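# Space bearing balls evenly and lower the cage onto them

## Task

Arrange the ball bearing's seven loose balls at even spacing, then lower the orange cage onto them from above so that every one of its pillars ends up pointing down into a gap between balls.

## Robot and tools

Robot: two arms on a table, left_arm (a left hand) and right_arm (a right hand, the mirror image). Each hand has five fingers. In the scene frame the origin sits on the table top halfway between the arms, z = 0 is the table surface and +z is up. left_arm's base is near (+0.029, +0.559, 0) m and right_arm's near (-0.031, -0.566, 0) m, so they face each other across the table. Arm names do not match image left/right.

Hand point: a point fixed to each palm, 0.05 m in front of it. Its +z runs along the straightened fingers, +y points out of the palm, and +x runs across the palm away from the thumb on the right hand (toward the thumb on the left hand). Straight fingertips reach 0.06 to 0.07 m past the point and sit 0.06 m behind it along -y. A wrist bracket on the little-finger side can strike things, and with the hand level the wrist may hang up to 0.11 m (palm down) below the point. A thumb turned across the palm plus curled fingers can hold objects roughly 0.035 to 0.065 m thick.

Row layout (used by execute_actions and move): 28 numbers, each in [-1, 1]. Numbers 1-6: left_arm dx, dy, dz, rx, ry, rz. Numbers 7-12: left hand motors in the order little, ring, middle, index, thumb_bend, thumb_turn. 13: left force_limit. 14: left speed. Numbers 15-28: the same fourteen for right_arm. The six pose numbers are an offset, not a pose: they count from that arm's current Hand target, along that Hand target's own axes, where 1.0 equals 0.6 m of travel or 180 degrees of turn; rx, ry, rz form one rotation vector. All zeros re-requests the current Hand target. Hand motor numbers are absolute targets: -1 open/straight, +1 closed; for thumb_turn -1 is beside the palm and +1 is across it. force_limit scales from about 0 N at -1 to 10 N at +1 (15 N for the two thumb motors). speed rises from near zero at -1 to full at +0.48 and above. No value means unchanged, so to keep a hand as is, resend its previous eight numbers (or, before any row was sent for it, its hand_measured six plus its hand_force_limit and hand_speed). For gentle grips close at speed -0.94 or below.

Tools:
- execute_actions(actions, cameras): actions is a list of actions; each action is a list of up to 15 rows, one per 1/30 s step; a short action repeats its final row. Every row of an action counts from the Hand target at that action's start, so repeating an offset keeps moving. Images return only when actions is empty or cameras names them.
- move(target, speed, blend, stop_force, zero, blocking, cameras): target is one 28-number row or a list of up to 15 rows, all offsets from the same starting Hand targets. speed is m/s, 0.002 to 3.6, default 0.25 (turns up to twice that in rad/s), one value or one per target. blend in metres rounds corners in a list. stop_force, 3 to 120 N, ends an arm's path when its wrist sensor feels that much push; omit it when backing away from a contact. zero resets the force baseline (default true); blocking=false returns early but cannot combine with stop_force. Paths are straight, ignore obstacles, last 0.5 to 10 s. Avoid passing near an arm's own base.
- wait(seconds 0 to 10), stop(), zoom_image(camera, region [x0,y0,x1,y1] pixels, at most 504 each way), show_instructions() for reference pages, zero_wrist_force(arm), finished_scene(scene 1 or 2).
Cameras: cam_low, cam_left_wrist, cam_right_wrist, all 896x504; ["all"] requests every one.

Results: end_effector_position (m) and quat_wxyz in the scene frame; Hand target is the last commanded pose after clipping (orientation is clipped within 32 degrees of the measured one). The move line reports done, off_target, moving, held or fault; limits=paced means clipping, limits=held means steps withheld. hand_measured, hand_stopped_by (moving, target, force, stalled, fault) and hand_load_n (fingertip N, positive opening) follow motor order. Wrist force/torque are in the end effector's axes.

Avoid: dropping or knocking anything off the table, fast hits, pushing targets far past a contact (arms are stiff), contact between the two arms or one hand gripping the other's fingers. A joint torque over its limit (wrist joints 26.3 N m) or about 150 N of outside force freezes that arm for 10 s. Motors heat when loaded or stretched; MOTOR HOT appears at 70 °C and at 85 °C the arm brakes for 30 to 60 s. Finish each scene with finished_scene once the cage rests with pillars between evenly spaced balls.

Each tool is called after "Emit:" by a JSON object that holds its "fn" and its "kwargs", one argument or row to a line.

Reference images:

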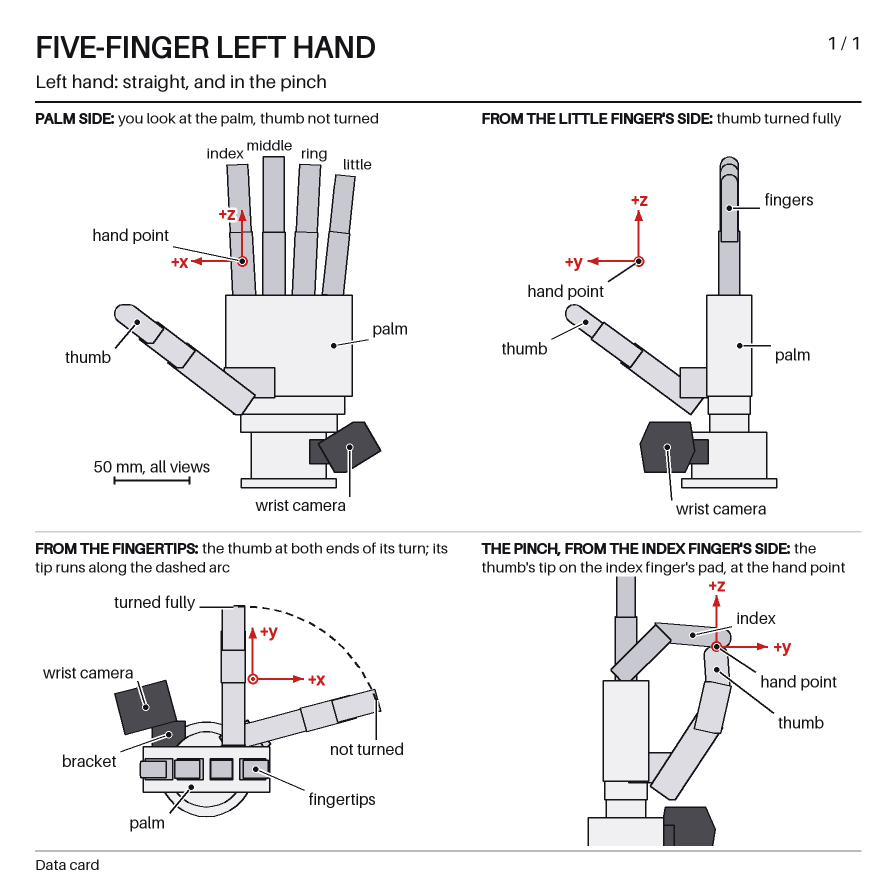

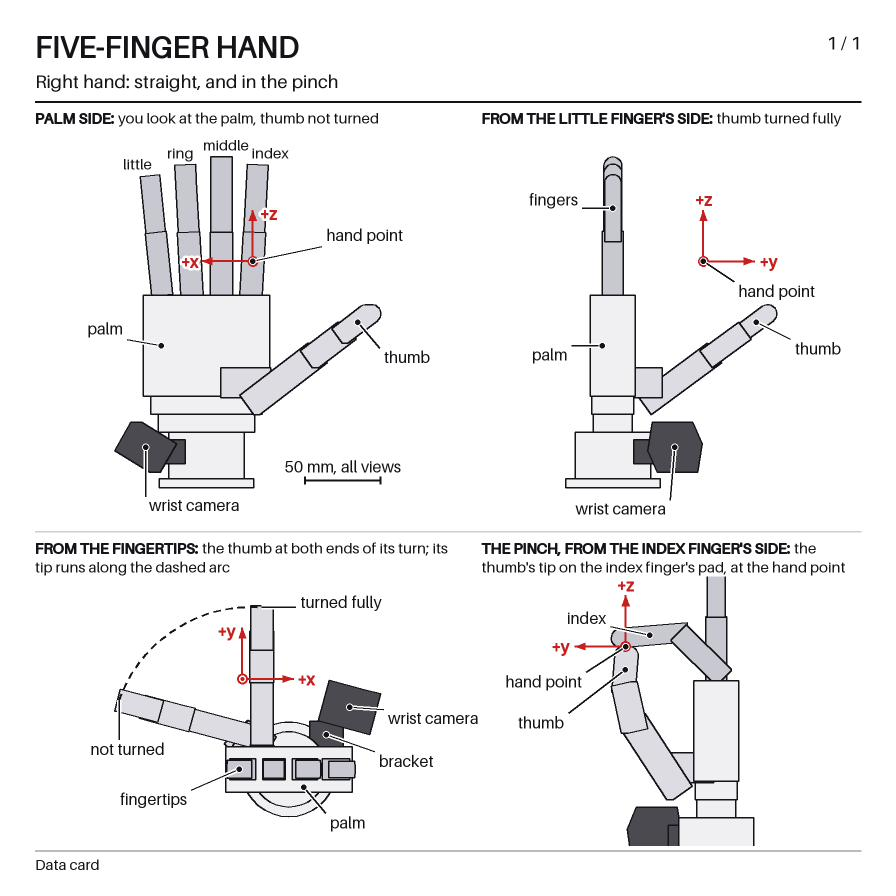

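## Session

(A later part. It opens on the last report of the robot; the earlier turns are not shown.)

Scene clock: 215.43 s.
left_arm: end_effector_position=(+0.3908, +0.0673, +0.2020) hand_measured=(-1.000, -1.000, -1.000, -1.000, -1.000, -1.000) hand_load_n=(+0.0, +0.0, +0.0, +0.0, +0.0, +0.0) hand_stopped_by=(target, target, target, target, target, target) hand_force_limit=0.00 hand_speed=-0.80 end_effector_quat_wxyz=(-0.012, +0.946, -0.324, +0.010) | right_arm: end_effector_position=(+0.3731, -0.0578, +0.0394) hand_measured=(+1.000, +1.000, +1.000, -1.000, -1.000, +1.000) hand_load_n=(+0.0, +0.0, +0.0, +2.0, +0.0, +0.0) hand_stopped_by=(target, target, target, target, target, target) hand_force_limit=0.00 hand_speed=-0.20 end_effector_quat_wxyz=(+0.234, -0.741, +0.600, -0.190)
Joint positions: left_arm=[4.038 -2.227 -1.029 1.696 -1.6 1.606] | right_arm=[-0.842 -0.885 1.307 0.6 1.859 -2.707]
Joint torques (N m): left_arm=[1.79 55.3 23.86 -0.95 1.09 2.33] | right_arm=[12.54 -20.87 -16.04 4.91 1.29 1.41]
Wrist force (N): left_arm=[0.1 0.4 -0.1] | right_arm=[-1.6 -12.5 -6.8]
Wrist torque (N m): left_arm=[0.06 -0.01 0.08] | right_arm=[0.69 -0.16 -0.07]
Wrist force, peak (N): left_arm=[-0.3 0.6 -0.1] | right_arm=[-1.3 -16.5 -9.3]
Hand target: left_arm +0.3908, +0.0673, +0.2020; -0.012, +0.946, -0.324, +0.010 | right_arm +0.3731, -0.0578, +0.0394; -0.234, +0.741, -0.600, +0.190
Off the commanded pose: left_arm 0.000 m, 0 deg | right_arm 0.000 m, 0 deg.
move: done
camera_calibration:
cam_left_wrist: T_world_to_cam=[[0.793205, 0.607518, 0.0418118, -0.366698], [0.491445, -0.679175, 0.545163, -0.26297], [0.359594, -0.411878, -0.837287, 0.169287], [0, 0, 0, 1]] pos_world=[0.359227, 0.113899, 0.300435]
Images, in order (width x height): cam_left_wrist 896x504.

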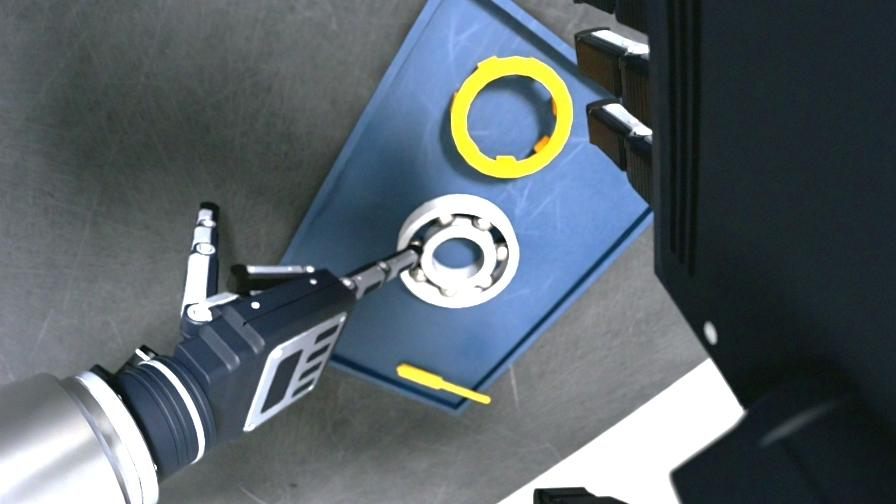

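Emit:
{"fn": "move", "kwargs": {
  "target": [
    [0,0,0,0,0,0,-1,-1,-1,-1,-1,-1,0,-0.8,0,-0.0029,-0.0041,0,0,0,1,1,1,-1,-1,1,0.0,-0.2],
    [0,0,0,0,0,0,-1,-1,-1,-1,-1,-1,0,-0.8,-0.0060,0.0070,-0.0290,0,0,0,1,1,1,-1,-1,1,0.0,-0.2]
  ],
  "speed": [0.02,0.06],
  "cameras": ["cam_left_wrist"]
}}

Emit:
{"fn": "zoom_image", "kwargs": {
  "camera": "cam_left_wrist",
  "region": [388, 185, 528, 315]
}}

Scene clock: 216.63 s.
left_arm: end_effector_position=(+0.3908, +0.0673, +0.2020) hand_measured=(-1.000, -1.000, -1.000, -1.000, -1.000, -1.000) hand_load_n=(+0.0, +0.0, +0.0, +0.0, +0.0, +0.0) hand_stopped_by=(target, target, target, target, target, target) hand_force_limit=0.00 hand_speed=-0.80 end_effector_quat_wxyz=(-0.012, +0.946, -0.324, +0.010) | right_arm: end_effector_position=(+0.3590, -0.0571, +0.0514) hand_measured=(+1.000, +1.000, +1.000, -1.000, -1.000, +1.000) hand_load_n=(+0.0, +0.0, +0.0, +0.0, +0.0, +0.5) hand_stopped_by=(target, target, target, target, target, target) hand_force_limit=0.00 hand_speed=-0.20 end_effector_quat_wxyz=(+0.234, -0.741, +0.600, -0.190) end_effector_velocity=(+0.003, +0.001, -0.001) end_effector_angular_velocity=(+0.002, -0.001, +0.004)
Joint positions: left_arm=[4.038 -2.227 -1.029 1.696 -1.6 1.606] | right_arm=[-0.824 -0.912 1.323 0.616 1.869 -2.691]
Joint velocities: left_arm=[within noise] | right_arm=[-0.004 0.005 -0.005 -0.003 -0.004 -0.006]
Joint torques (N m): left_arm=[2.12 55.9 23.92 -0.93 0.96 2.46] | right_arm=[-11.42 -29.48 -24.61 -0.25 -1.03 -1.91]
Wrist force (N): left_arm=[-0.2 0.0 -0.3] | right_arm=[-0.1 -0.3 0.4]
Wrist torque (N m): left_arm=[0.02 0.03 0.06] | right_arm=[-0.16 0.05 -0.04]
Wrist force, peak (N): left_arm=[0.2 0.1 -0.4] | right_arm=[-1.7 -12.9 -6.9]
Hand target: left_arm +0.3908, +0.0673, +0.2020; -0.012, +0.946, -0.324, +0.010 | right_arm +0.3592, -0.0571, +0.0512; -0.234, +0.741, -0.600, +0.190
Off the commanded pose: left_arm 0.000 m, 0 deg | right_arm 0.000 m, 0 deg.
move: done
camera_calibration:
cam_left_wrist: T_world_to_cam=[[0.793205, 0.607518, 0.0418118, -0.366698], [0.491445, -0.679175, 0.545163, -0.26297], [0.359594, -0.411878, -0.837287, 0.169287], [0, 0, 0, 1]] pos_world=[0.359227, 0.113899, 0.300435]
Images, in order (width x height): cam_left_wrist 896x504.

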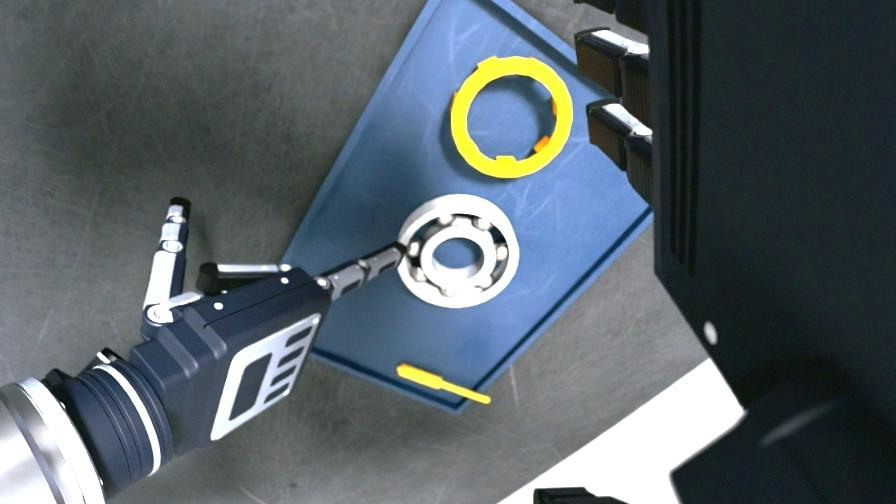

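Scaled by 3.600.

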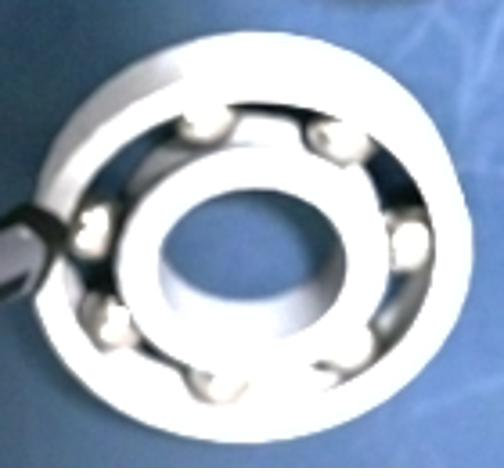

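Emit:
{"fn": "zoom_image", "kwargs": {
  "camera": "cam_left_wrist",
  "region": [398, 200, 468, 270]
}}

Emit:
{"fn": "zoom_image", "kwargs": {
  "camera": "cam_left_wrist",
  "region": [398, 240, 468, 310]
}}

Emit:
{"fn": "zoom_image", "kwargs": {
  "camera": "cam_left_wrist",
  "region": [455, 200, 525, 270]
}}

Scaled by 7.200.

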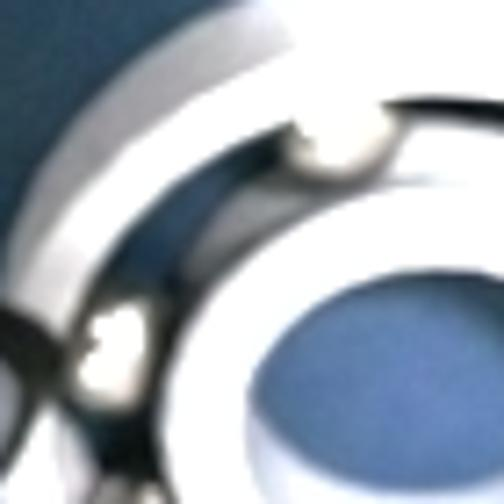

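Scaled by 7.200.

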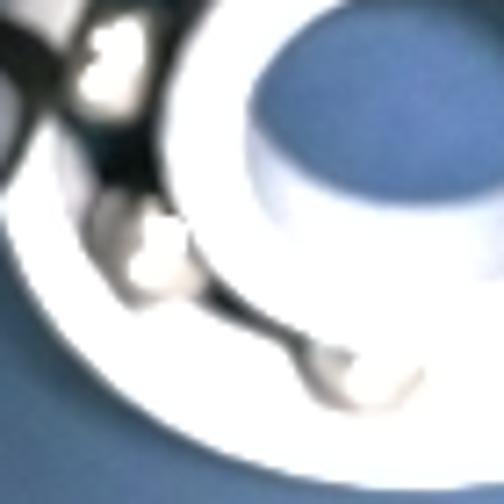

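Scaled by 7.200.

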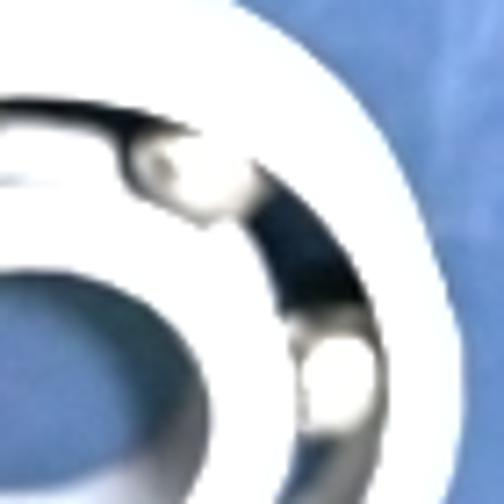

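Emit:
{"fn": "move", "kwargs": {
  "target": [
    [0,0,0,0,0,0,-1,-1,-1,-1,-1,-1,0,-0.8,0.0377,-0.0211,0.0148,0,-0.0255,-0.0364,1,1,1,-1,-1,1,0.0,-0.2],
    [0,0,0,0,0,0,-1,-1,-1,-1,-1,-1,0,-0.8,0.0377,-0.0142,0.0246,0,-0.0255,-0.0364,1,1,1,-1,-1,1,0.0,-0.2]
  ],
  "speed": [0.06,0.03]
}}

Emit:
{"fn": "move", "kwargs": {
  "target": [0,0,0,0,0,0,-1,-1,-1,-1,-1,-1,0,-0.8,0,0.0067,0.0096,0,0,0,1,1,1,-1,-1,1,0.0,-0.2],
  "speed": 0.006,
  "stop_force": 3,
  "cameras": ["cam_left_wrist"]
}}

Emit:
{"fn": "zoom_image", "kwargs": {
  "camera": "cam_left_wrist",
  "region": [388, 185, 528, 315]
}}

Scene clock: 219.80 s.
left_arm: end_effector_position=(+0.3908, +0.0673, +0.2020) hand_measured=(-1.000, -1.000, -1.000, -1.000, -1.000, -1.000) hand_load_n=(+0.0, +0.0, +0.0, +0.0, +0.0, +0.5) hand_stopped_by=(target, target, target, target, target, target) hand_force_limit=0.00 hand_speed=-0.80 end_effector_quat_wxyz=(-0.012, +0.946, -0.324, +0.010) | right_arm: end_effector_position=(+0.3789, -0.0761, +0.0438) hand_measured=(+1.000, +1.000, +1.000, -1.000, -1.000, +1.000) hand_load_n=(+0.0, +0.0, +0.0, +0.0, +0.0, +0.0) hand_stopped_by=(target, target, target, target, target, target) hand_force_limit=0.00 hand_speed=-0.20 end_effector_quat_wxyz=(+0.247, -0.781, +0.547, -0.173) end_effector_velocity=(-0.001, +0.000, +0.001) end_effector_angular_velocity=(-0.002, +0.004, +0.001)
Joint positions: left_arm=[4.038 -2.227 -1.029 1.696 -1.6 1.606] | right_arm=[-0.901 -0.934 1.369 0.546 1.752 -2.879]
Joint velocities: left_arm=[within noise] | right_arm=[0.001 0 -0.001 0.006 0 0]
Joint torques (N m): left_arm=[1.84 55.67 24.25 -0.85 0.94 2.41] | right_arm=[11.57 -48.5 -24.62 2.33 0.66 -1.2]
Wrist force (N): left_arm=[-0.1 0.0 -0.1] | right_arm=[-0.3 -0.2 0.5]
Wrist torque (N m): left_arm=[0.00 0.02 0.08] | right_arm=[-0.14 0.07 -0.06]
Wrist force, peak (N): left_arm=[0.1 0.5 -0.2] | right_arm=[0.1 -0.5 0.6]
Hand target: left_arm +0.3908, +0.0673, +0.2020; -0.012, +0.946, -0.324, +0.010 | right_arm +0.3790, -0.0760, +0.0441; -0.247, +0.781, -0.547, +0.174
Off the commanded pose: left_arm 0.000 m, 0 deg | right_arm 0.000 m, 0 deg.
move: done

Scene clock: 221.33 s.
left_arm: end_effector_position=(+0.3908, +0.0673, +0.2020) hand_measured=(-1.000, -1.000, -1.000, -1.000, -1.000, -1.000) hand_load_n=(+0.0, +0.0, +0.0, +0.0, +0.0, +0.0) hand_stopped_by=(target, target, target, target, target, target) hand_force_limit=0.00 hand_speed=-0.80 end_effector_quat_wxyz=(-0.012, +0.946, -0.324, +0.010) | right_arm: end_effector_position=(+0.3790, -0.0760, +0.0415) hand_measured=(+1.000, +1.000, +1.000, -1.000, -1.000, +1.000) hand_load_n=(+0.0, +0.0, +0.0, +0.5, +0.0, +0.0) hand_stopped_by=(target, target, target, target, target, target) hand_force_limit=0.00 hand_speed=-0.20 end_effector_quat_wxyz=(+0.247, -0.781, +0.547, -0.174)
Joint positions: left_arm=[4.038 -2.227 -1.029 1.696 -1.6 1.606] | right_arm=[-0.901 -0.931 1.372 0.541 1.752 -2.88]
Joint torques (N m): left_arm=[1.73 55.22 24.21 -0.91 0.9 2.36] | right_arm=[9.92 -50.85 -22.44 2.72 0.06 -1.44]
Wrist force (N): left_arm=[-0.1 0.1 0.0] | right_arm=[-0.4 -3.2 -1.4]
Wrist torque (N m): left_arm=[0.00 0.02 0.07] | right_arm=[0.05 0.03 -0.09]
Wrist force, peak (N): left_arm=[0.0 0.2 -0.5] | right_arm=[-0.8 -4.5 -2.1]
Hand target: left_arm +0.3908, +0.0673, +0.2020; -0.012, +0.946, -0.324, +0.010 | right_arm +0.3790, -0.0760, +0.0415; -0.247, +0.781, -0.547, +0.174 (not the last commanded pose)
Off the commanded pose: left_arm 0.000 m, 0 deg | right_arm 0.004 m, 0 deg.
move: contact (right_arm)
camera_calibration:
cam_left_wrist: T_world_to_cam=[[0.793205, 0.607518, 0.0418118, -0.366698], [0.491445, -0.679175, 0.545163, -0.26297], [0.359594, -0.411878, -0.837287, 0.169287], [0, 0, 0, 1]] pos_world=[0.359227, 0.113899, 0.300435]
Images, in order (width x height): cam_left_wrist 896x504.

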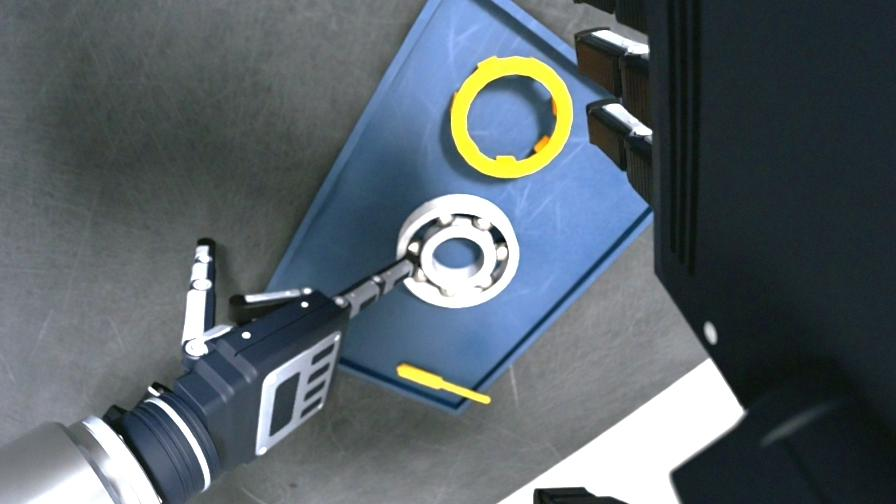

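Scaled by 3.600.

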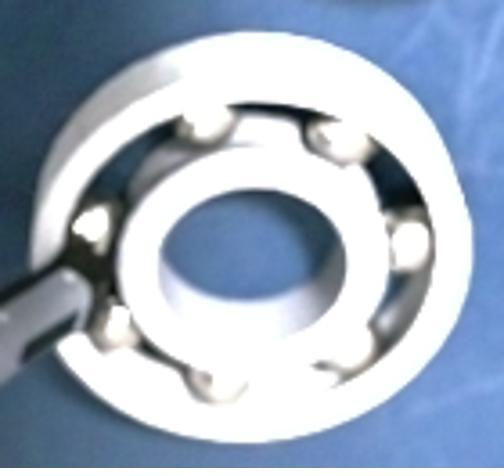

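Emit:
{"fn": "move", "kwargs": {
  "target": [
    [0,0,0,0,0,0,-1,-1,-1,-1,-1,-1,0,-0.8,0,-0.0024,-0.0034,0,0,0,1,1,1,-1,-1,1,0.0,-0.2],
    [0,0,0,0,0,0,-1,-1,-1,-1,-1,-1,0,-0.8,-0.0052,-0.0051,-0.0015,0,0,0,1,1,1,-1,-1,1,0.0,-0.2]
  ],
  "speed": 0.03
}}

Emit:
{"fn": "move", "kwargs": {
  "target": [0,0,0,0,0,0,-1,-1,-1,-1,-1,-1,0,-0.8,0,0.0067,0.0096,0,0,0,1,1,1,-1,-1,1,0.0,-0.2],
  "speed": 0.006,
  "stop_force": 3,
  "cameras": ["cam_left_wrist"]
}}

Emit:
{"fn": "zoom_image", "kwargs": {
  "camera": "cam_left_wrist",
  "region": [388, 185, 528, 315]
}}

Scene clock: 222.60 s.
left_arm: end_effector_position=(+0.3908, +0.0673, +0.2020) hand_measured=(-1.000, -1.000, -1.000, -1.000, -1.000, -1.000) hand_load_n=(+0.0, +0.0, +0.0, +0.0, +0.0, +0.0) hand_stopped_by=(target, target, target, target, target, target) hand_force_limit=0.00 hand_speed=-0.80 end_effector_quat_wxyz=(-0.012, +0.946, -0.324, +0.010) | right_arm: end_effector_position=(+0.3797, -0.0724, +0.0439) hand_measured=(+1.000, +1.000, +1.000, -1.000, -1.000, +1.000) hand_load_n=(+0.0, +0.0, +0.0, +0.0, +0.0, +0.0) hand_stopped_by=(target, target, target, target, target, target) hand_force_limit=0.00 hand_speed=-0.20 end_effector_quat_wxyz=(+0.247, -0.781, +0.547, -0.174) end_effector_velocity=(-0.001, -0.001, -0.001) end_effector_angular_velocity=(-0.002, +0.000, +0.001)
Joint positions: left_arm=[4.038 -2.227 -1.029 1.696 -1.6 1.606] | right_arm=[-0.897 -0.926 1.356 0.553 1.755 -2.876]
Joint velocities: left_arm=[within noise] | right_arm=[-0.001 -0.002 0.005 -0.003 0 -0.002]
Joint torques (N m): left_arm=[1.66 55.52 24.14 -0.95 1.01 2.39] | right_arm=[-9.08 -53.34 -8.53 -0.58 -0.74 -1.42]
Wrist force (N): left_arm=[-0.1 0.1 -0.1] | right_arm=[-0.2 -0.1 0.5]
Wrist torque (N m): left_arm=[0.01 0.02 0.07] | right_arm=[-0.12 0.07 -0.05]
Wrist force, peak (N): left_arm=[0.1 0.4 -0.6] | right_arm=[-0.5 -3.5 -1.4]
Hand target: left_arm +0.3908, +0.0673, +0.2020; -0.012, +0.946, -0.324, +0.010 | right_arm +0.3798, -0.0724, +0.0440; -0.247, +0.781, -0.547, +0.174
Off the commanded pose: left_arm 0.000 m, 0 deg | right_arm 0.000 m, 0 deg.
move: done

Scene clock: 224.43 s.
left_arm: end_effector_position=(+0.3908, +0.0673, +0.2020) hand_measured=(-1.000, -1.000, -1.000, -1.000, -1.000, -1.000) hand_load_n=(+0.0, +0.0, +0.0, +0.0, +0.0, +0.0) hand_stopped_by=(target, target, target, target, target, target) hand_force_limit=0.00 hand_speed=-0.80 end_effector_quat_wxyz=(-0.012, +0.946, -0.324, +0.010) | right_arm: end_effector_position=(+0.3799, -0.0724, +0.0401) hand_measured=(+1.000, +1.000, +1.000, -1.000, -1.000, +1.000) hand_load_n=(+0.0, +0.0, +0.0, +0.0, +0.0, +0.0) hand_stopped_by=(target, target, target, target, target, target) hand_force_limit=0.00 hand_speed=-0.20 end_effector_quat_wxyz=(+0.247, -0.781, +0.547, -0.174)
Joint positions: left_arm=[4.038 -2.227 -1.029 1.696 -1.6 1.606] | right_arm=[-0.897 -0.922 1.36 0.544 1.755 -2.876]
Joint torques (N m): left_arm=[2.08 55.88 24.47 -0.9 0.93 2.41] | right_arm=[-10.11 -49.52 -22.13 2.57 -1.16 -1.68]
Wrist force (N): left_arm=[0.1 0.1 -0.3] | right_arm=[0.0 -2.8 -2.5]
Wrist torque (N m): left_arm=[0.04 -0.02 0.08] | right_arm=[0.09 0.04 -0.04]
Wrist force, peak (N): left_arm=[0.3 0.3 -0.3] | right_arm=[0.0 -4.2 -3.8]
Hand target: left_arm +0.3908, +0.0673, +0.2020; -0.012, +0.946, -0.324, +0.010 | right_arm +0.3799, -0.0724, +0.0401; -0.247, +0.781, -0.547, +0.174 (not the last commanded pose)
Off the commanded pose: left_arm 0.000 m, 0 deg | right_arm 0.003 m, 0 deg.
move: contact (right_arm)
camera_calibration:
cam_left_wrist: T_world_to_cam=[[0.793205, 0.607518, 0.0418118, -0.366698], [0.491445, -0.679175, 0.545163, -0.26297], [0.359594, -0.411878, -0.837287, 0.169287], [0, 0, 0, 1]] pos_world=[0.359227, 0.113899, 0.300435]
Images, in order (width x height): cam_left_wrist 896x504.

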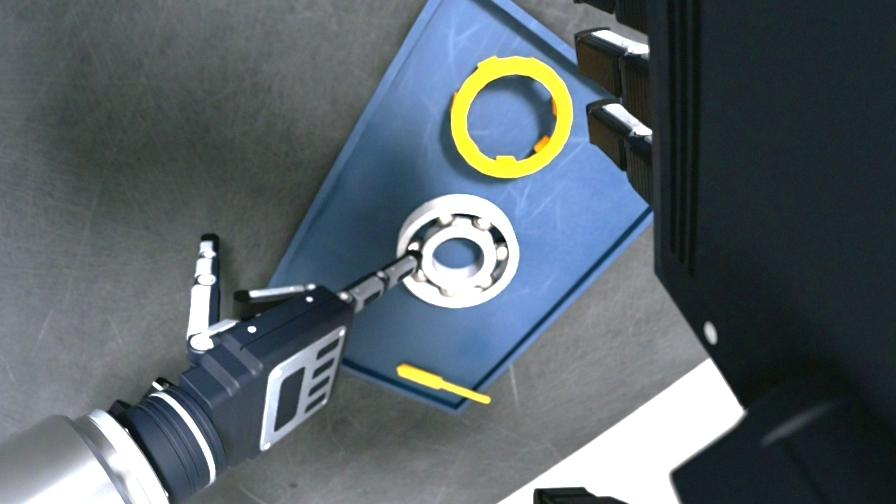

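Scaled by 3.600.

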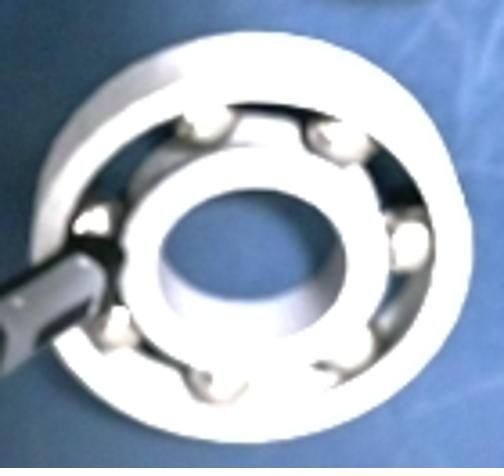

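Emit:
{"fn": "move", "kwargs": {
  "target": [
    [0,0,0,0,0,0,-1,-1,-1,-1,-1,-1,0,-0.8,-0.0080,0.0001,0.0002,0,0,0,1,1,1,-1,-1,1,0.0,-0.2],
    [0,0,0,0,0,0,-1,-1,-1,-1,-1,-1,0,-0.8,-0.0150,0.0001,0.0003,0,0,0,1,1,1,-1,-1,1,0.0,-0.2]
  ],
  "speed": 0.01,
  "stop_force": 6.5,
  "zero": false
}}

Emit:
{"fn": "move", "kwargs": {
  "target": [
    [0,0,0,0,0,0,-1,-1,-1,-1,-1,-1,0,-0.8,0,-0.0029,-0.0041,0,0,0,1,1,1,-1,-1,1,0.0,-0.2],
    [0,0,0,0,0,0,-1,-1,-1,-1,-1,-1,0,-0.8,0.0040,0.0070,-0.0290,0,0,0,1,1,1,-1,-1,1,0.0,-0.2]
  ],
  "speed": [0.02,0.06],
  "cameras": ["cam_left_wrist"]
}}

Emit:
{"fn": "zoom_image", "kwargs": {
  "camera": "cam_left_wrist",
  "region": [388, 185, 528, 315]
}}

Emit:
{"fn": "zoom_image", "kwargs": {
  "camera": "cam_left_wrist",
  "region": [398, 200, 468, 270]
}}

Scene clock: 226.73 s.
left_arm: end_effector_position=(+0.3908, +0.0673, +0.2020) hand_measured=(-1.000, -1.000, -1.000, -1.000, -1.000, -1.000) hand_load_n=(+0.0, +0.0, +0.0, +0.0, +0.0, +0.0) hand_stopped_by=(target, target, target, target, target, target) hand_force_limit=0.00 hand_speed=-0.80 end_effector_quat_wxyz=(-0.012, +0.946, -0.324, +0.010) | right_arm: end_effector_position=(+0.3768, -0.0639, +0.0399) hand_measured=(+1.000, +1.000, +1.000, -1.000, -1.000, +1.000) hand_load_n=(+0.0, +0.0, +0.0, +0.5, +0.0, +0.0) hand_stopped_by=(target, target, target, target, target, target) hand_force_limit=0.00 hand_speed=-0.20 end_effector_quat_wxyz=(+0.247, -0.781, +0.547, -0.174)
Joint positions: left_arm=[4.038 -2.227 -1.029 1.696 -1.6 1.606] | right_arm=[-0.881 -0.91 1.341 0.554 1.763 -2.862]
Joint torques (N m): left_arm=[1.8 55.6 24.69 -1.03 0.97 2.36] | right_arm=[-11.77 -49.71 -6.5 0.28 -1.16 -1.56]
Wrist force (N): left_arm=[-0.1 0.3 -0.2] | right_arm=[0.2 -4.1 -6.6]
Wrist torque (N m): left_arm=[0.05 0.02 0.06] | right_arm=[0.40 0.08 -0.05]
Wrist force, peak (N): left_arm=[0.2 -0.2 -0.4] | right_arm=[0.2 -4.4 -6.9]
Hand target: left_arm +0.3908, +0.0673, +0.2020; -0.012, +0.946, -0.324, +0.010 | right_arm +0.3768, -0.0639, +0.0399; -0.247, +0.781, -0.547, +0.174
Off the commanded pose: left_arm 0.000 m, 0 deg | right_arm 0.000 m, 0 deg.
move: done

Scene clock: 227.83 s.
left_arm: end_effector_position=(+0.3908, +0.0673, +0.2020) hand_measured=(-1.000, -1.000, -1.000, -1.000, -1.000, -1.000) hand_load_n=(+0.0, +0.0, +0.0, +0.0, +0.0, +0.0) hand_stopped_by=(target, target, target, target, target, target) hand_force_limit=0.00 hand_speed=-0.80 end_effector_quat_wxyz=(-0.012, +0.946, -0.324, +0.010) | right_arm: end_effector_position=(+0.3650, -0.0707, +0.0518) hand_measured=(+1.000, +1.000, +1.000, -1.000, -1.000, +1.000) hand_load_n=(+0.0, +0.0, +0.0, +0.0, +0.0, +0.0) hand_stopped_by=(target, target, target, target, target, target) hand_force_limit=0.00 hand_speed=-0.20 end_effector_quat_wxyz=(+0.247, -0.781, +0.547, -0.174)
Joint positions: left_arm=[4.038 -2.227 -1.029 1.696 -1.6 1.606] | right_arm=[-0.876 -0.95 1.377 0.559 1.766 -2.859]
Joint torques (N m): left_arm=[2.04 55.94 24.56 -0.88 0.98 2.41] | right_arm=[-0.03 -27.22 -22.52 -0.24 0.28 -0.66]
Wrist force (N): left_arm=[-0.2 0.0 0.1] | right_arm=[-0.3 -0.2 0.5]
Wrist torque (N m): left_arm=[-0.01 0.03 0.06] | right_arm=[-0.15 0.07 -0.06]
Wrist force, peak (N): left_arm=[-0.1 0.3 -0.4] | right_arm=[0.0 -4.4 -6.9]
Hand target: left_arm +0.3908, +0.0673, +0.2020; -0.012, +0.946, -0.324, +0.010 | right_arm +0.3650, -0.0708, +0.0517; -0.247, +0.781, -0.547, +0.174
Off the commanded pose: left_arm 0.000 m, 0 deg | right_arm 0.000 m, 0 deg.
move: done
camera_calibration:
cam_left_wrist: T_world_to_cam=[[0.793205, 0.607518, 0.0418118, -0.366698], [0.491445, -0.679175, 0.545163, -0.26297], [0.359594, -0.411878, -0.837287, 0.169287], [0, 0, 0, 1]] pos_world=[0.359227, 0.113899, 0.300435]
Images, in order (width x height): cam_left_wrist 896x504.

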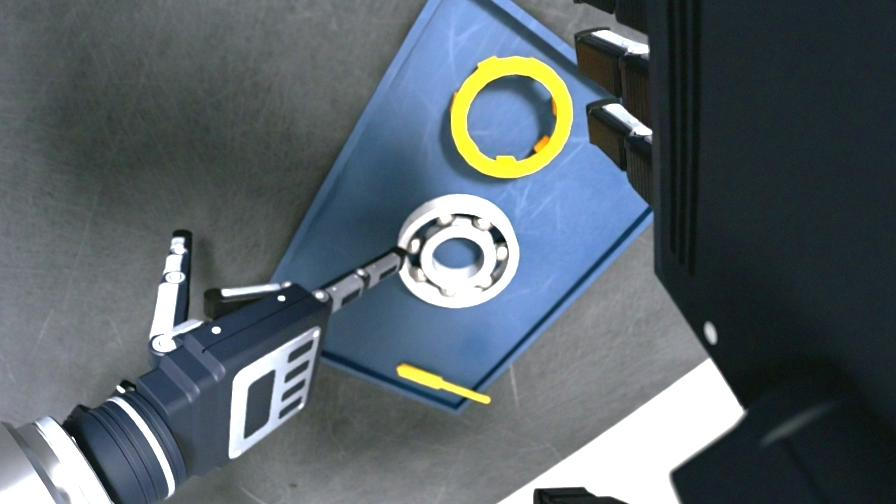

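Scaled by 3.600.

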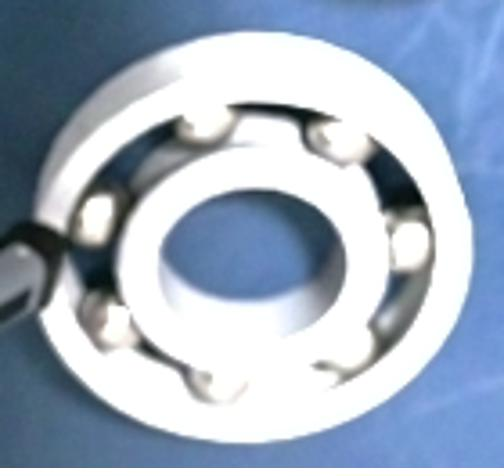

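Scaled by 7.200.

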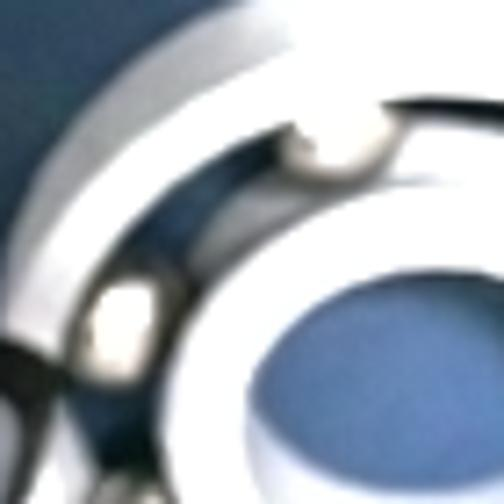

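Emit:
{"fn": "move", "kwargs": {
  "target": [
    [0,0,0,0,0,0,-1,-1,-1,-1,-1,-1,0,-0.8,0.0067,-0.0183,0.0129,0,0,0,1,1,1,-1,-1,1,0.0,-0.2],
    [0,0,0,0,0,0,-1,-1,-1,-1,-1,-1,0,-0.8,0.0067,-0.0111,0.0231,0,0,0,1,1,1,-1,-1,1,0.0,-0.2]
  ],
  "speed": [0.06,0.03]
}}

Emit:
{"fn": "move", "kwargs": {
  "target": [0,0,0,0,0,0,-1,-1,-1,-1,-1,-1,0,-0.8,0,0.0067,0.0096,0,0,0,1,1,1,-1,-1,1,0.0,-0.2],
  "speed": 0.006,
  "stop_force": 3
}}

Emit:
{"fn": "move", "kwargs": {
  "target": [
    [0,0,0,0,0,0,-1,-1,-1,-1,-1,-1,0,-0.8,-0.0070,0.0001,0.0002,0,0,0,1,1,1,-1,-1,1,0.0,-0.2],
    [0,0,0,0,0,0,-1,-1,-1,-1,-1,-1,0,-0.8,-0.0140,0.0001,0.0003,0,0,0,1,1,1,-1,-1,1,0.0,-0.2]
  ],
  "speed": 0.01,
  "stop_force": 6.5,
  "zero": false
}}

Emit:
{"fn": "move", "kwargs": {
  "target": [
    [0,0,0,0,0,0,-1,-1,-1,-1,-1,-1,0,-0.8,0,-0.0029,-0.0041,0,0,0,1,1,1,-1,-1,1,0.0,-0.2],
    [0,0,0,0,0,0,-1,-1,-1,-1,-1,-1,0,-0.8,0.0040,0.0070,-0.0290,0,0,0,1,1,1,-1,-1,1,0.0,-0.2]
  ],
  "speed": [0.02,0.06],
  "cameras": ["cam_left_wrist"]
}}

Emit:
{"fn": "zoom_image", "kwargs": {
  "camera": "cam_left_wrist",
  "region": [398, 200, 468, 270]
}}

Scene clock: 229.43 s.
left_arm: end_effector_position=(+0.3908, +0.0673, +0.2020) hand_measured=(-1.000, -1.000, -1.000, -1.000, -1.000, -1.000) hand_load_n=(+0.0, +0.0, +0.0, +0.0, +0.0, -0.5) hand_stopped_by=(target, target, target, target, target, target) hand_force_limit=0.00 hand_speed=-0.80 end_effector_quat_wxyz=(-0.012, +0.946, -0.324, +0.010) | right_arm: end_effector_position=(+0.3789, -0.0700, +0.0439) hand_measured=(+1.000, +1.000, +1.000, -1.000, -1.000, +1.000) hand_load_n=(+0.0, +0.0, +0.0, +0.0, +0.0, +0.5) hand_stopped_by=(target, target, target, target, target, target) hand_force_limit=0.00 hand_speed=-0.20 end_effector_quat_wxyz=(+0.247, -0.781, +0.547, -0.174) end_effector_velocity=(-0.001, +0.000, +0.001) end_effector_angular_velocity=(-0.002, +0.003, +0.001)
Joint positions: left_arm=[4.038 -2.227 -1.029 1.696 -1.6 1.606] | right_arm=[-0.892 -0.923 1.351 0.555 1.757 -2.872]
Joint velocities: left_arm=[within noise] | right_arm=[0.001 -0.001 -0.001 0.005 0 0]
Joint torques (N m): left_arm=[1.75 55.44 24.9 -0.91 0.98 2.41] | right_arm=[11.57 -51.97 -26.06 2.5 1.85 1.9]
Wrist force (N): left_arm=[0.0 0.0 -0.2] | right_arm=[-0.2 -0.1 0.3]
Wrist torque (N m): left_arm=[0.00 -0.01 0.08] | right_arm=[-0.11 0.05 0.06]
Wrist force, peak (N): left_arm=[-0.2 0.1 -0.4] | right_arm=[-0.4 -0.1 0.7]
Hand target: left_arm +0.3908, +0.0673, +0.2020; -0.012, +0.946, -0.324, +0.010 | right_arm +0.3790, -0.0700, +0.0442; -0.247, +0.781, -0.547, +0.174
Off the commanded pose: left_arm 0.000 m, 0 deg | right_arm 0.000 m, 0 deg.
move: done

Scene clock: 231.30 s.
left_arm: end_effector_position=(+0.3908, +0.0673, +0.2020) hand_measured=(-1.000, -1.000, -1.000, -1.000, -1.000, -1.000) hand_load_n=(+0.0, +0.0, +0.0, +0.0, +0.0, +0.0) hand_stopped_by=(target, target, target, target, target, target) hand_force_limit=0.00 hand_speed=-0.80 end_effector_quat_wxyz=(-0.012, +0.946, -0.324, +0.010) | right_arm: end_effector_position=(+0.3790, -0.0700, +0.0399) hand_measured=(+1.000, +1.000, +1.000, -1.000, -1.000, +1.000) hand_load_n=(+0.0, +0.0, +0.0, +0.5, +0.0, +0.0) hand_stopped_by=(target, target, target, target, target, target) hand_force_limit=0.00 hand_speed=-0.20 end_effector_quat_wxyz=(+0.247, -0.781, +0.547, -0.174)
Joint positions: left_arm=[4.038 -2.227 -1.029 1.696 -1.6 1.606] | right_arm=[-0.892 -0.919 1.355 0.547 1.757 -2.872]
Joint torques (N m): left_arm=[1.87 55.05 25.33 -0.89 0.98 2.37] | right_arm=[9.78 -52.45 -22.61 2.37 1.31 1.29]
Wrist force (N): left_arm=[0.3 0.1 -0.4] | right_arm=[-0.3 -2.4 -2.9]
Wrist torque (N m): left_arm=[0.03 -0.05 0.10] | right_arm=[0.11 0.06 0.05]
Wrist force, peak (N): left_arm=[0.0 0.5 0.0] | right_arm=[-0.3 -3.9 -3.9]
Hand target: left_arm +0.3908, +0.0673, +0.2020; -0.012, +0.946, -0.324, +0.010 | right_arm +0.3790, -0.0700, +0.0400; -0.247, +0.781, -0.547, +0.174 (not the last commanded pose)
Off the commanded pose: left_arm 0.000 m, 0 deg | right_arm 0.003 m, 0 deg.
move: contact (right_arm)

Scene clock: 233.30 s.
left_arm: end_effector_position=(+0.3908, +0.0673, +0.2020) hand_measured=(-1.000, -1.000, -1.000, -1.000, -1.000, -1.000) hand_load_n=(+0.0, +0.0, +0.0, +0.0, +0.0, +0.0) hand_stopped_by=(target, target, target, target, target, target) hand_force_limit=0.00 hand_speed=-0.80 end_effector_quat_wxyz=(-0.012, +0.946, -0.324, +0.010) | right_arm: end_effector_position=(+0.3762, -0.0620, +0.0397) hand_measured=(+1.000, +1.000, +1.000, -1.000, -1.000, +1.000) hand_load_n=(+0.0, +0.0, +0.0, +1.0, +0.0, +0.0) hand_stopped_by=(target, target, target, target, target, target) hand_force_limit=0.00 hand_speed=-0.20 end_effector_quat_wxyz=(+0.247, -0.781, +0.547, -0.174)
Joint positions: left_arm=[4.038 -2.227 -1.029 1.696 -1.6 1.606] | right_arm=[-0.877 -0.907 1.337 0.556 1.765 -2.859]
Joint torques (N m): left_arm=[1.26 55.77 25.43 -0.93 1.03 2.4] | right_arm=[-10.92 -47.47 -4.6 0.58 -1.85 -1.81]
Wrist force (N): left_arm=[0.0 0.1 -0.4] | right_arm=[1.4 -6.4 -7.0]
Wrist torque (N m): left_arm=[0.03 0.00 0.07] | right_arm=[0.48 0.16 0.02]
Wrist force, peak (N): left_arm=[0.5 0.2 -0.1] | right_arm=[1.6 -6.9 -7.2]
Hand target: left_arm +0.3908, +0.0673, +0.2020; -0.012, +0.946, -0.324, +0.010 | right_arm +0.3762, -0.0620, +0.0398; -0.247, +0.781, -0.547, +0.174
Off the commanded pose: left_arm 0.000 m, 0 deg | right_arm 0.000 m, 0 deg.
move: done

Scene clock: 234.40 s.
left_arm: end_effector_position=(+0.3908, +0.0673, +0.2020) hand_measured=(-1.000, -1.000, -1.000, -1.000, -1.000, -1.000) hand_load_n=(+0.0, +0.0, +0.0, +0.0, +0.0, +0.0) hand_stopped_by=(target, target, target, target, target, target) hand_force_limit=0.00 hand_speed=-0.80 end_effector_quat_wxyz=(-0.012, +0.946, -0.324, +0.010) | right_arm: end_effector_position=(+0.3644, -0.0688, +0.0517) hand_measured=(+1.000, +1.000, +1.000, -1.000, -1.000, +1.000) hand_load_n=(+0.0, +0.0, +0.0, +0.0, -0.5, +0.0) hand_stopped_by=(target, target, target, target, target, target) hand_force_limit=0.00 hand_speed=-0.20 end_effector_quat_wxyz=(+0.247, -0.781, +0.547, -0.174)
Joint positions: left_arm=[4.038 -2.227 -1.029 1.696 -1.6 1.606] | right_arm=[-0.873 -0.947 1.372 0.561 1.768 -2.855]
Joint torques (N m): left_arm=[1.02 55.68 25.55 -0.96 0.95 2.38] | right_arm=[-0.17 -29.16 -21.23 -0.18 0.05 -0.55]
Wrist force (N): left_arm=[0.0 0.1 -0.3] | right_arm=[-0.3 -0.2 0.5]
Wrist torque (N m): left_arm=[0.03 0.00 0.07] | right_arm=[-0.14 0.07 -0.06]
Wrist force, peak (N): left_arm=[0.2 0.3 -0.3] | right_arm=[1.5 -6.4 -7.1]
Hand target: left_arm +0.3908, +0.0673, +0.2020; -0.012, +0.946, -0.324, +0.010 | right_arm +0.3644, -0.0689, +0.0516; -0.247, +0.781, -0.547, +0.174
Off the commanded pose: left_arm 0.000 m, 0 deg | right_arm 0.000 m, 0 deg.
move: done
camera_calibration:
cam_left_wrist: T_world_to_cam=[[0.793205, 0.607518, 0.0418118, -0.366698], [0.491445, -0.679175, 0.545163, -0.26297], [0.359594, -0.411878, -0.837287, 0.169287], [0, 0, 0, 1]] pos_world=[0.359227, 0.113899, 0.300435]
Images, in order (width x height): cam_left_wrist 896x504.

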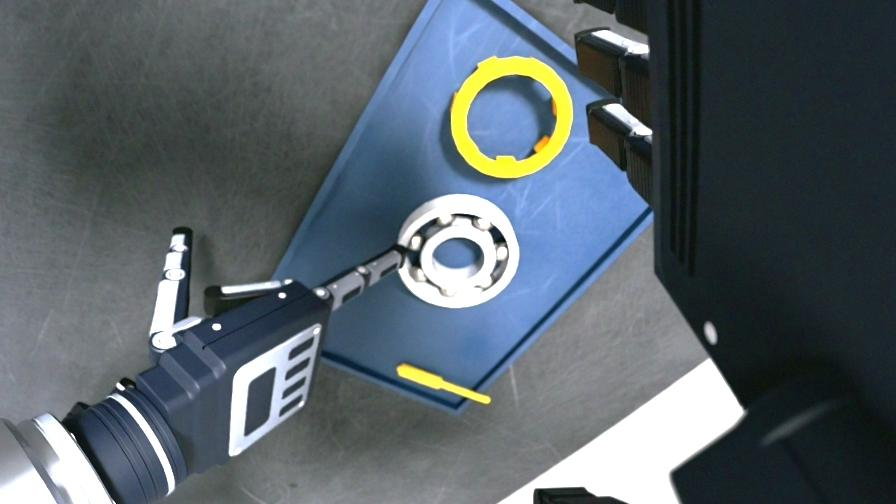

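Scaled by 7.200.

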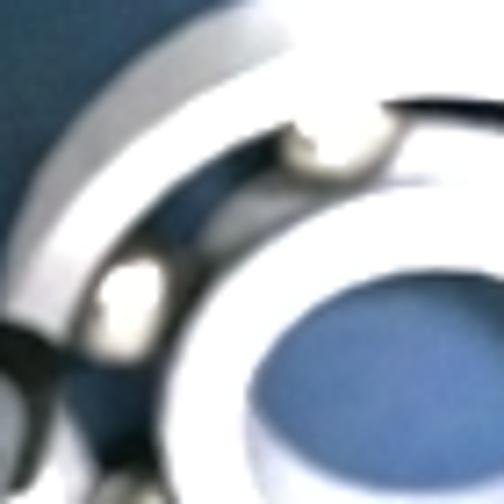

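Emit:
{"fn": "zoom_image", "kwargs": {
  "camera": "cam_left_wrist",
  "region": [440, 45, 584, 189]
}}

Scaled by 3.500.

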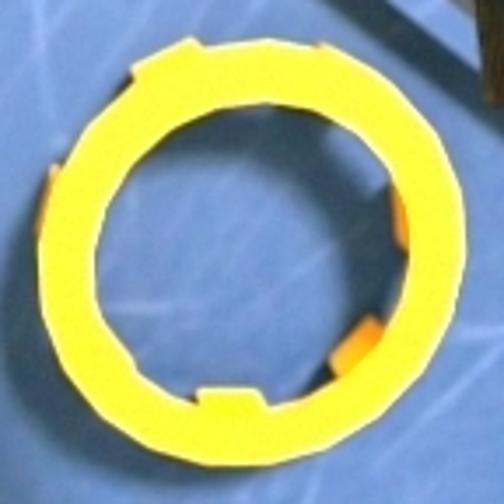

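Emit:
{"fn": "move", "kwargs": {
  "target": [0,0,0,0,0,0,-1,-1,-1,-1,-1,-1,0,-0.8,0.0605,-0.0630,-0.0645,0.0889,-0.1275,-0.0978,1,1,1,-1,-1,1,0.0,-0.2],
  "speed": 0.3,
  "cameras": ["cam_low"]
}}

Emit:
{"fn": "zoom_image", "kwargs": {
  "camera": "cam_low",
  "region": [490, 260, 600, 330]
}}

Scene clock: 238.00 s.
left_arm: end_effector_position=(+0.3908, +0.0673, +0.2020) hand_measured=(-1.000, -1.000, -1.000, -1.000, -1.000, -1.000) hand_load_n=(+0.0, +0.0, +0.0, +0.0, +0.0, +0.0) hand_stopped_by=(target, target, target, target, target, target) hand_force_limit=0.00 hand_speed=-0.80 end_effector_quat_wxyz=(-0.012, +0.946, -0.324, +0.010) | right_arm: end_effector_position=(+0.3849, -0.1000, +0.1051) hand_measured=(+1.000, +1.000, +1.000, -1.000, -1.000, +1.000) hand_load_n=(+0.0, +0.0, +0.0, +0.0, +0.0, +0.0) hand_stopped_by=(target, target, target, target, target, target) hand_force_limit=0.00 hand_speed=-0.20 end_effector_quat_wxyz=(+0.426, -0.832, +0.334, -0.125) end_effector_velocity=(-0.001, +0.001, +0.000) end_effector_angular_velocity=(+0.003, -0.001, +0.007)
Joint positions: left_arm=[4.038 -2.227 -1.029 1.696 -1.6 1.606] | right_arm=[-1.114 -1.184 1.655 0.231 1.216 -3.331]
Joint velocities: left_arm=[within noise] | right_arm=[0 0 -0.001 -0.001 -0.006 -0.002]
Joint torques (N m): left_arm=[1.14 55.44 25.22 -0.87 0.98 2.43] | right_arm=[-1.18 -20.24 -20.2 0.35 -1.55 -1.45]
Wrist force (N): left_arm=[0.1 -0.1 -0.3] | right_arm=[0.0 0.0 0.5]
Wrist torque (N m): left_arm=[0.01 -0.02 0.09] | right_arm=[-0.14 0.08 -0.03]
Wrist force, peak (N): left_arm=[0.3 0.1 -0.5] | right_arm=[-0.7 0.1 0.9]
Hand target: left_arm +0.3908, +0.0673, +0.2020; -0.012, +0.946, -0.324, +0.010 | right_arm +0.3849, -0.1000, +0.1050; -0.426, +0.832, -0.334, +0.125
Off the commanded pose: left_arm 0.000 m, 0 deg | right_arm 0.000 m, 0 deg.
move: done
Images, in order (width x height): cam_low 896x504.

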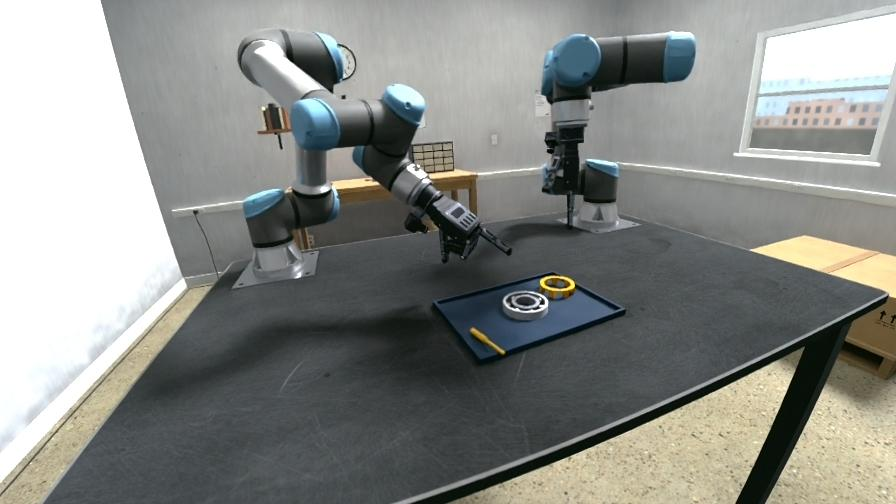

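Scaled by 4.582.

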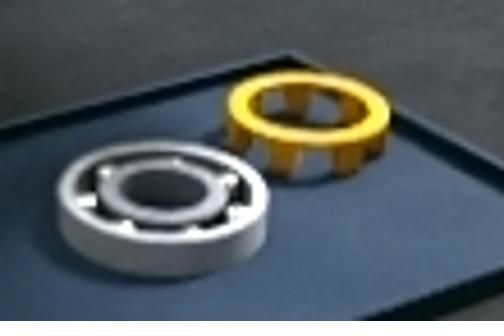

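Emit:
{"fn": "move", "kwargs": {
  "target": [
    [0,0,0,0,0,0,-1,-1,-1,-1,-1,-1,0,-0.8,0,0,0,0,0,0,1,1,-1,-0.1,-0.15,0.7,0.0,-0.1],
    [0,0,0,0,0,0,-1,-1,-1,-1,-1,-1,0,-0.8,-0.0236,-0.0389,0.1363,0.0889,-0.1275,-0.0978,1,1,-1,-0.1,-0.15,0.7,0.0,-0.1],
    [0,0,0,0,0,0,-1,-1,-1,-1,-1,-1,0,-0.8,-0.0828,-0.0750,0.2458,0.0889,-0.1275,-0.0978,1,1,-1,-0.1,-0.15,0.7,0.0,-0.1]
  ],
  "speed": [0.3,0.3,0.15],
  "blend": [0,0.02,0],
  "cameras": ["all"]
}}

Emit:
{"fn": "zoom_image", "kwargs": {
  "camera": "cam_left_wrist",
  "region": [420, 45, 564, 189]
}}

Emit:
{"fn": "zoom_image", "kwargs": {
  "camera": "cam_low",
  "region": [490, 230, 600, 330]
}}

Scene clock: 241.63 s.
left_arm: end_effector_position=(+0.3908, +0.0673, +0.2020) hand_measured=(-1.000, -1.000, -1.000, -1.000, -1.000, -1.000) hand_load_n=(+0.0, +0.5, +0.5, +0.0, +0.0, +0.0) hand_stopped_by=(target, target, target, target, target, target) hand_force_limit=0.00 hand_speed=-0.80 end_effector_quat_wxyz=(-0.012, +0.946, -0.324, +0.010) | right_arm: end_effector_position=(+0.4404, +0.0437, +0.0550) hand_measured=(+1.000, +1.000, -1.000, -0.100, -0.150, +0.700) hand_load_n=(+0.0, +0.0, +0.0, -0.5, +0.0, +0.0) hand_stopped_by=(target, target, target, target, target, target) hand_force_limit=0.00 hand_speed=-0.10 end_effector_quat_wxyz=(+0.570, -0.814, +0.092, -0.066)
Joint positions: left_arm=[4.038 -2.227 -1.029 1.696 -1.6 1.606] | right_arm=[-1.074 -0.821 1.324 0.001 0.787 -3.515]
Joint torques (N m): left_arm=[1.42 55.72 24.99 -0.97 0.94 2.4] | right_arm=[-2.46 -45.38 -23.73 -1.28 -0.48 -0.62]
Wrist force (N): left_arm=[0.1 0.4 -0.2] | right_arm=[-0.5 0.1 0.3]
Wrist torque (N m): left_arm=[0.06 -0.03 0.07] | right_arm=[-0.12 0.18 0.06]
Wrist force, peak (N): left_arm=[0.4 0.3 -0.3] | right_arm=[-0.5 0.1 1.8]
Hand target: left_arm +0.3908, +0.0673, +0.2020; -0.012, +0.946, -0.324, +0.010 | right_arm +0.4405, +0.0437, +0.0551; -0.570, +0.814, -0.092, +0.066
Off the commanded pose: left_arm 0.000 m, 0 deg | right_arm 0.000 m, 0 deg.
move: done
camera_calibration:
cam_left_wrist: T_world_to_cam=[[0.793205, 0.607518, 0.0418118, -0.366698], [0.491445, -0.679175, 0.545163, -0.26297], [0.359594, -0.411878, -0.837287, 0.169287], [0, 0, 0, 1]] pos_world=[0.359227, 0.113899, 0.300435]
cam_right_wrist: T_world_to_cam=[[0.207843, -0.389414, -0.897306, -0.0270835], [-0.91428, -0.403417, -0.0366992, 0.410433], [-0.347698, 0.828017, -0.439881, 0.254229], [0, 0, 0, 1]] pos_world=[0.469275, -0.055477, 0.102591]

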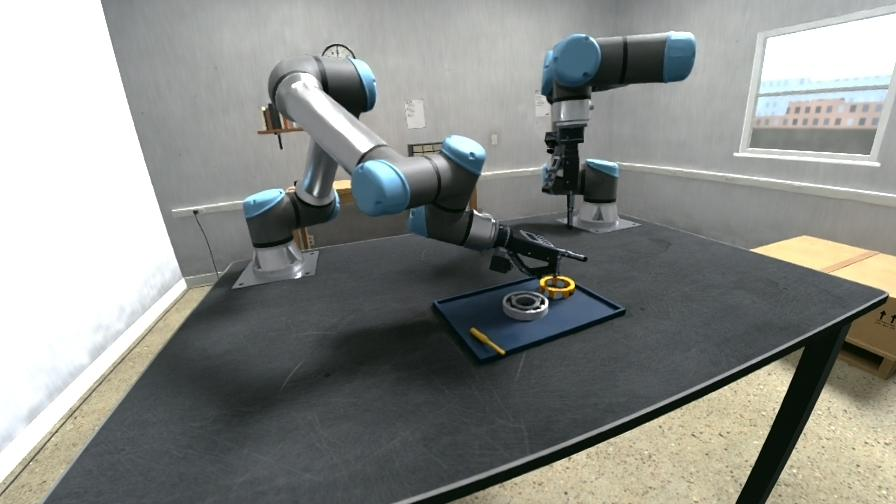

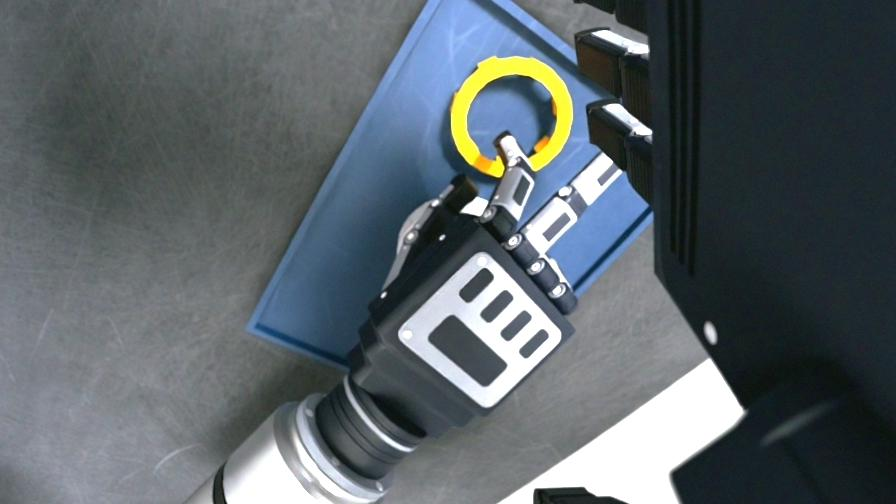

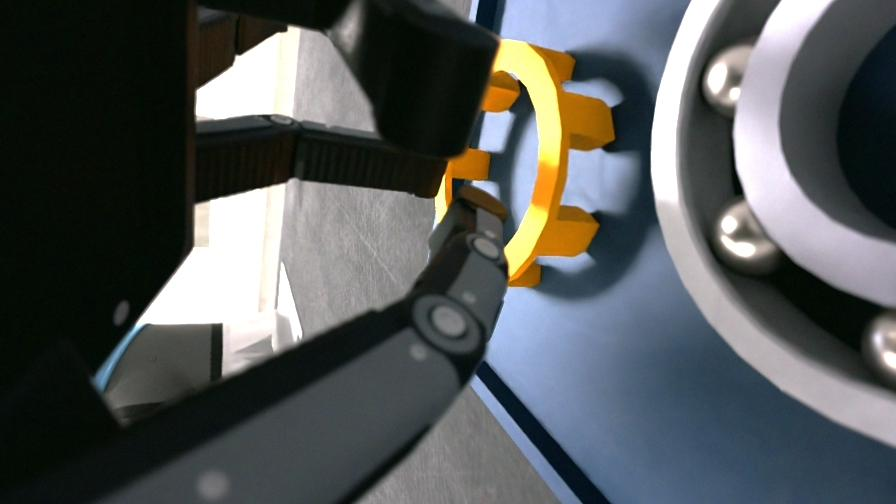

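Scaled by 3.500.

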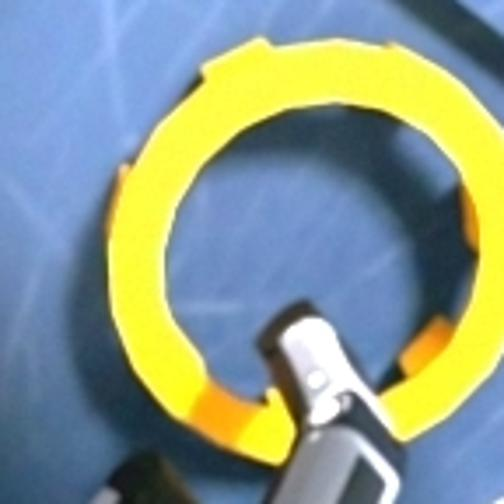

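Scaled by 4.582.

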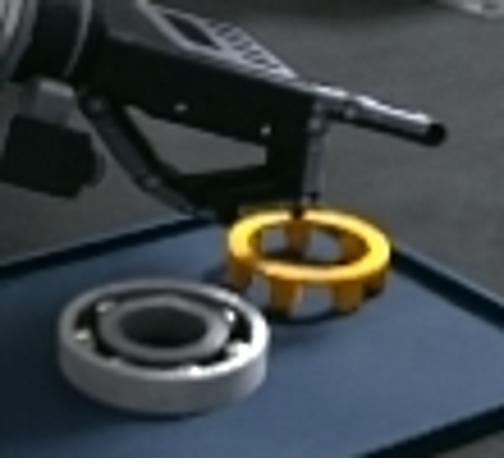

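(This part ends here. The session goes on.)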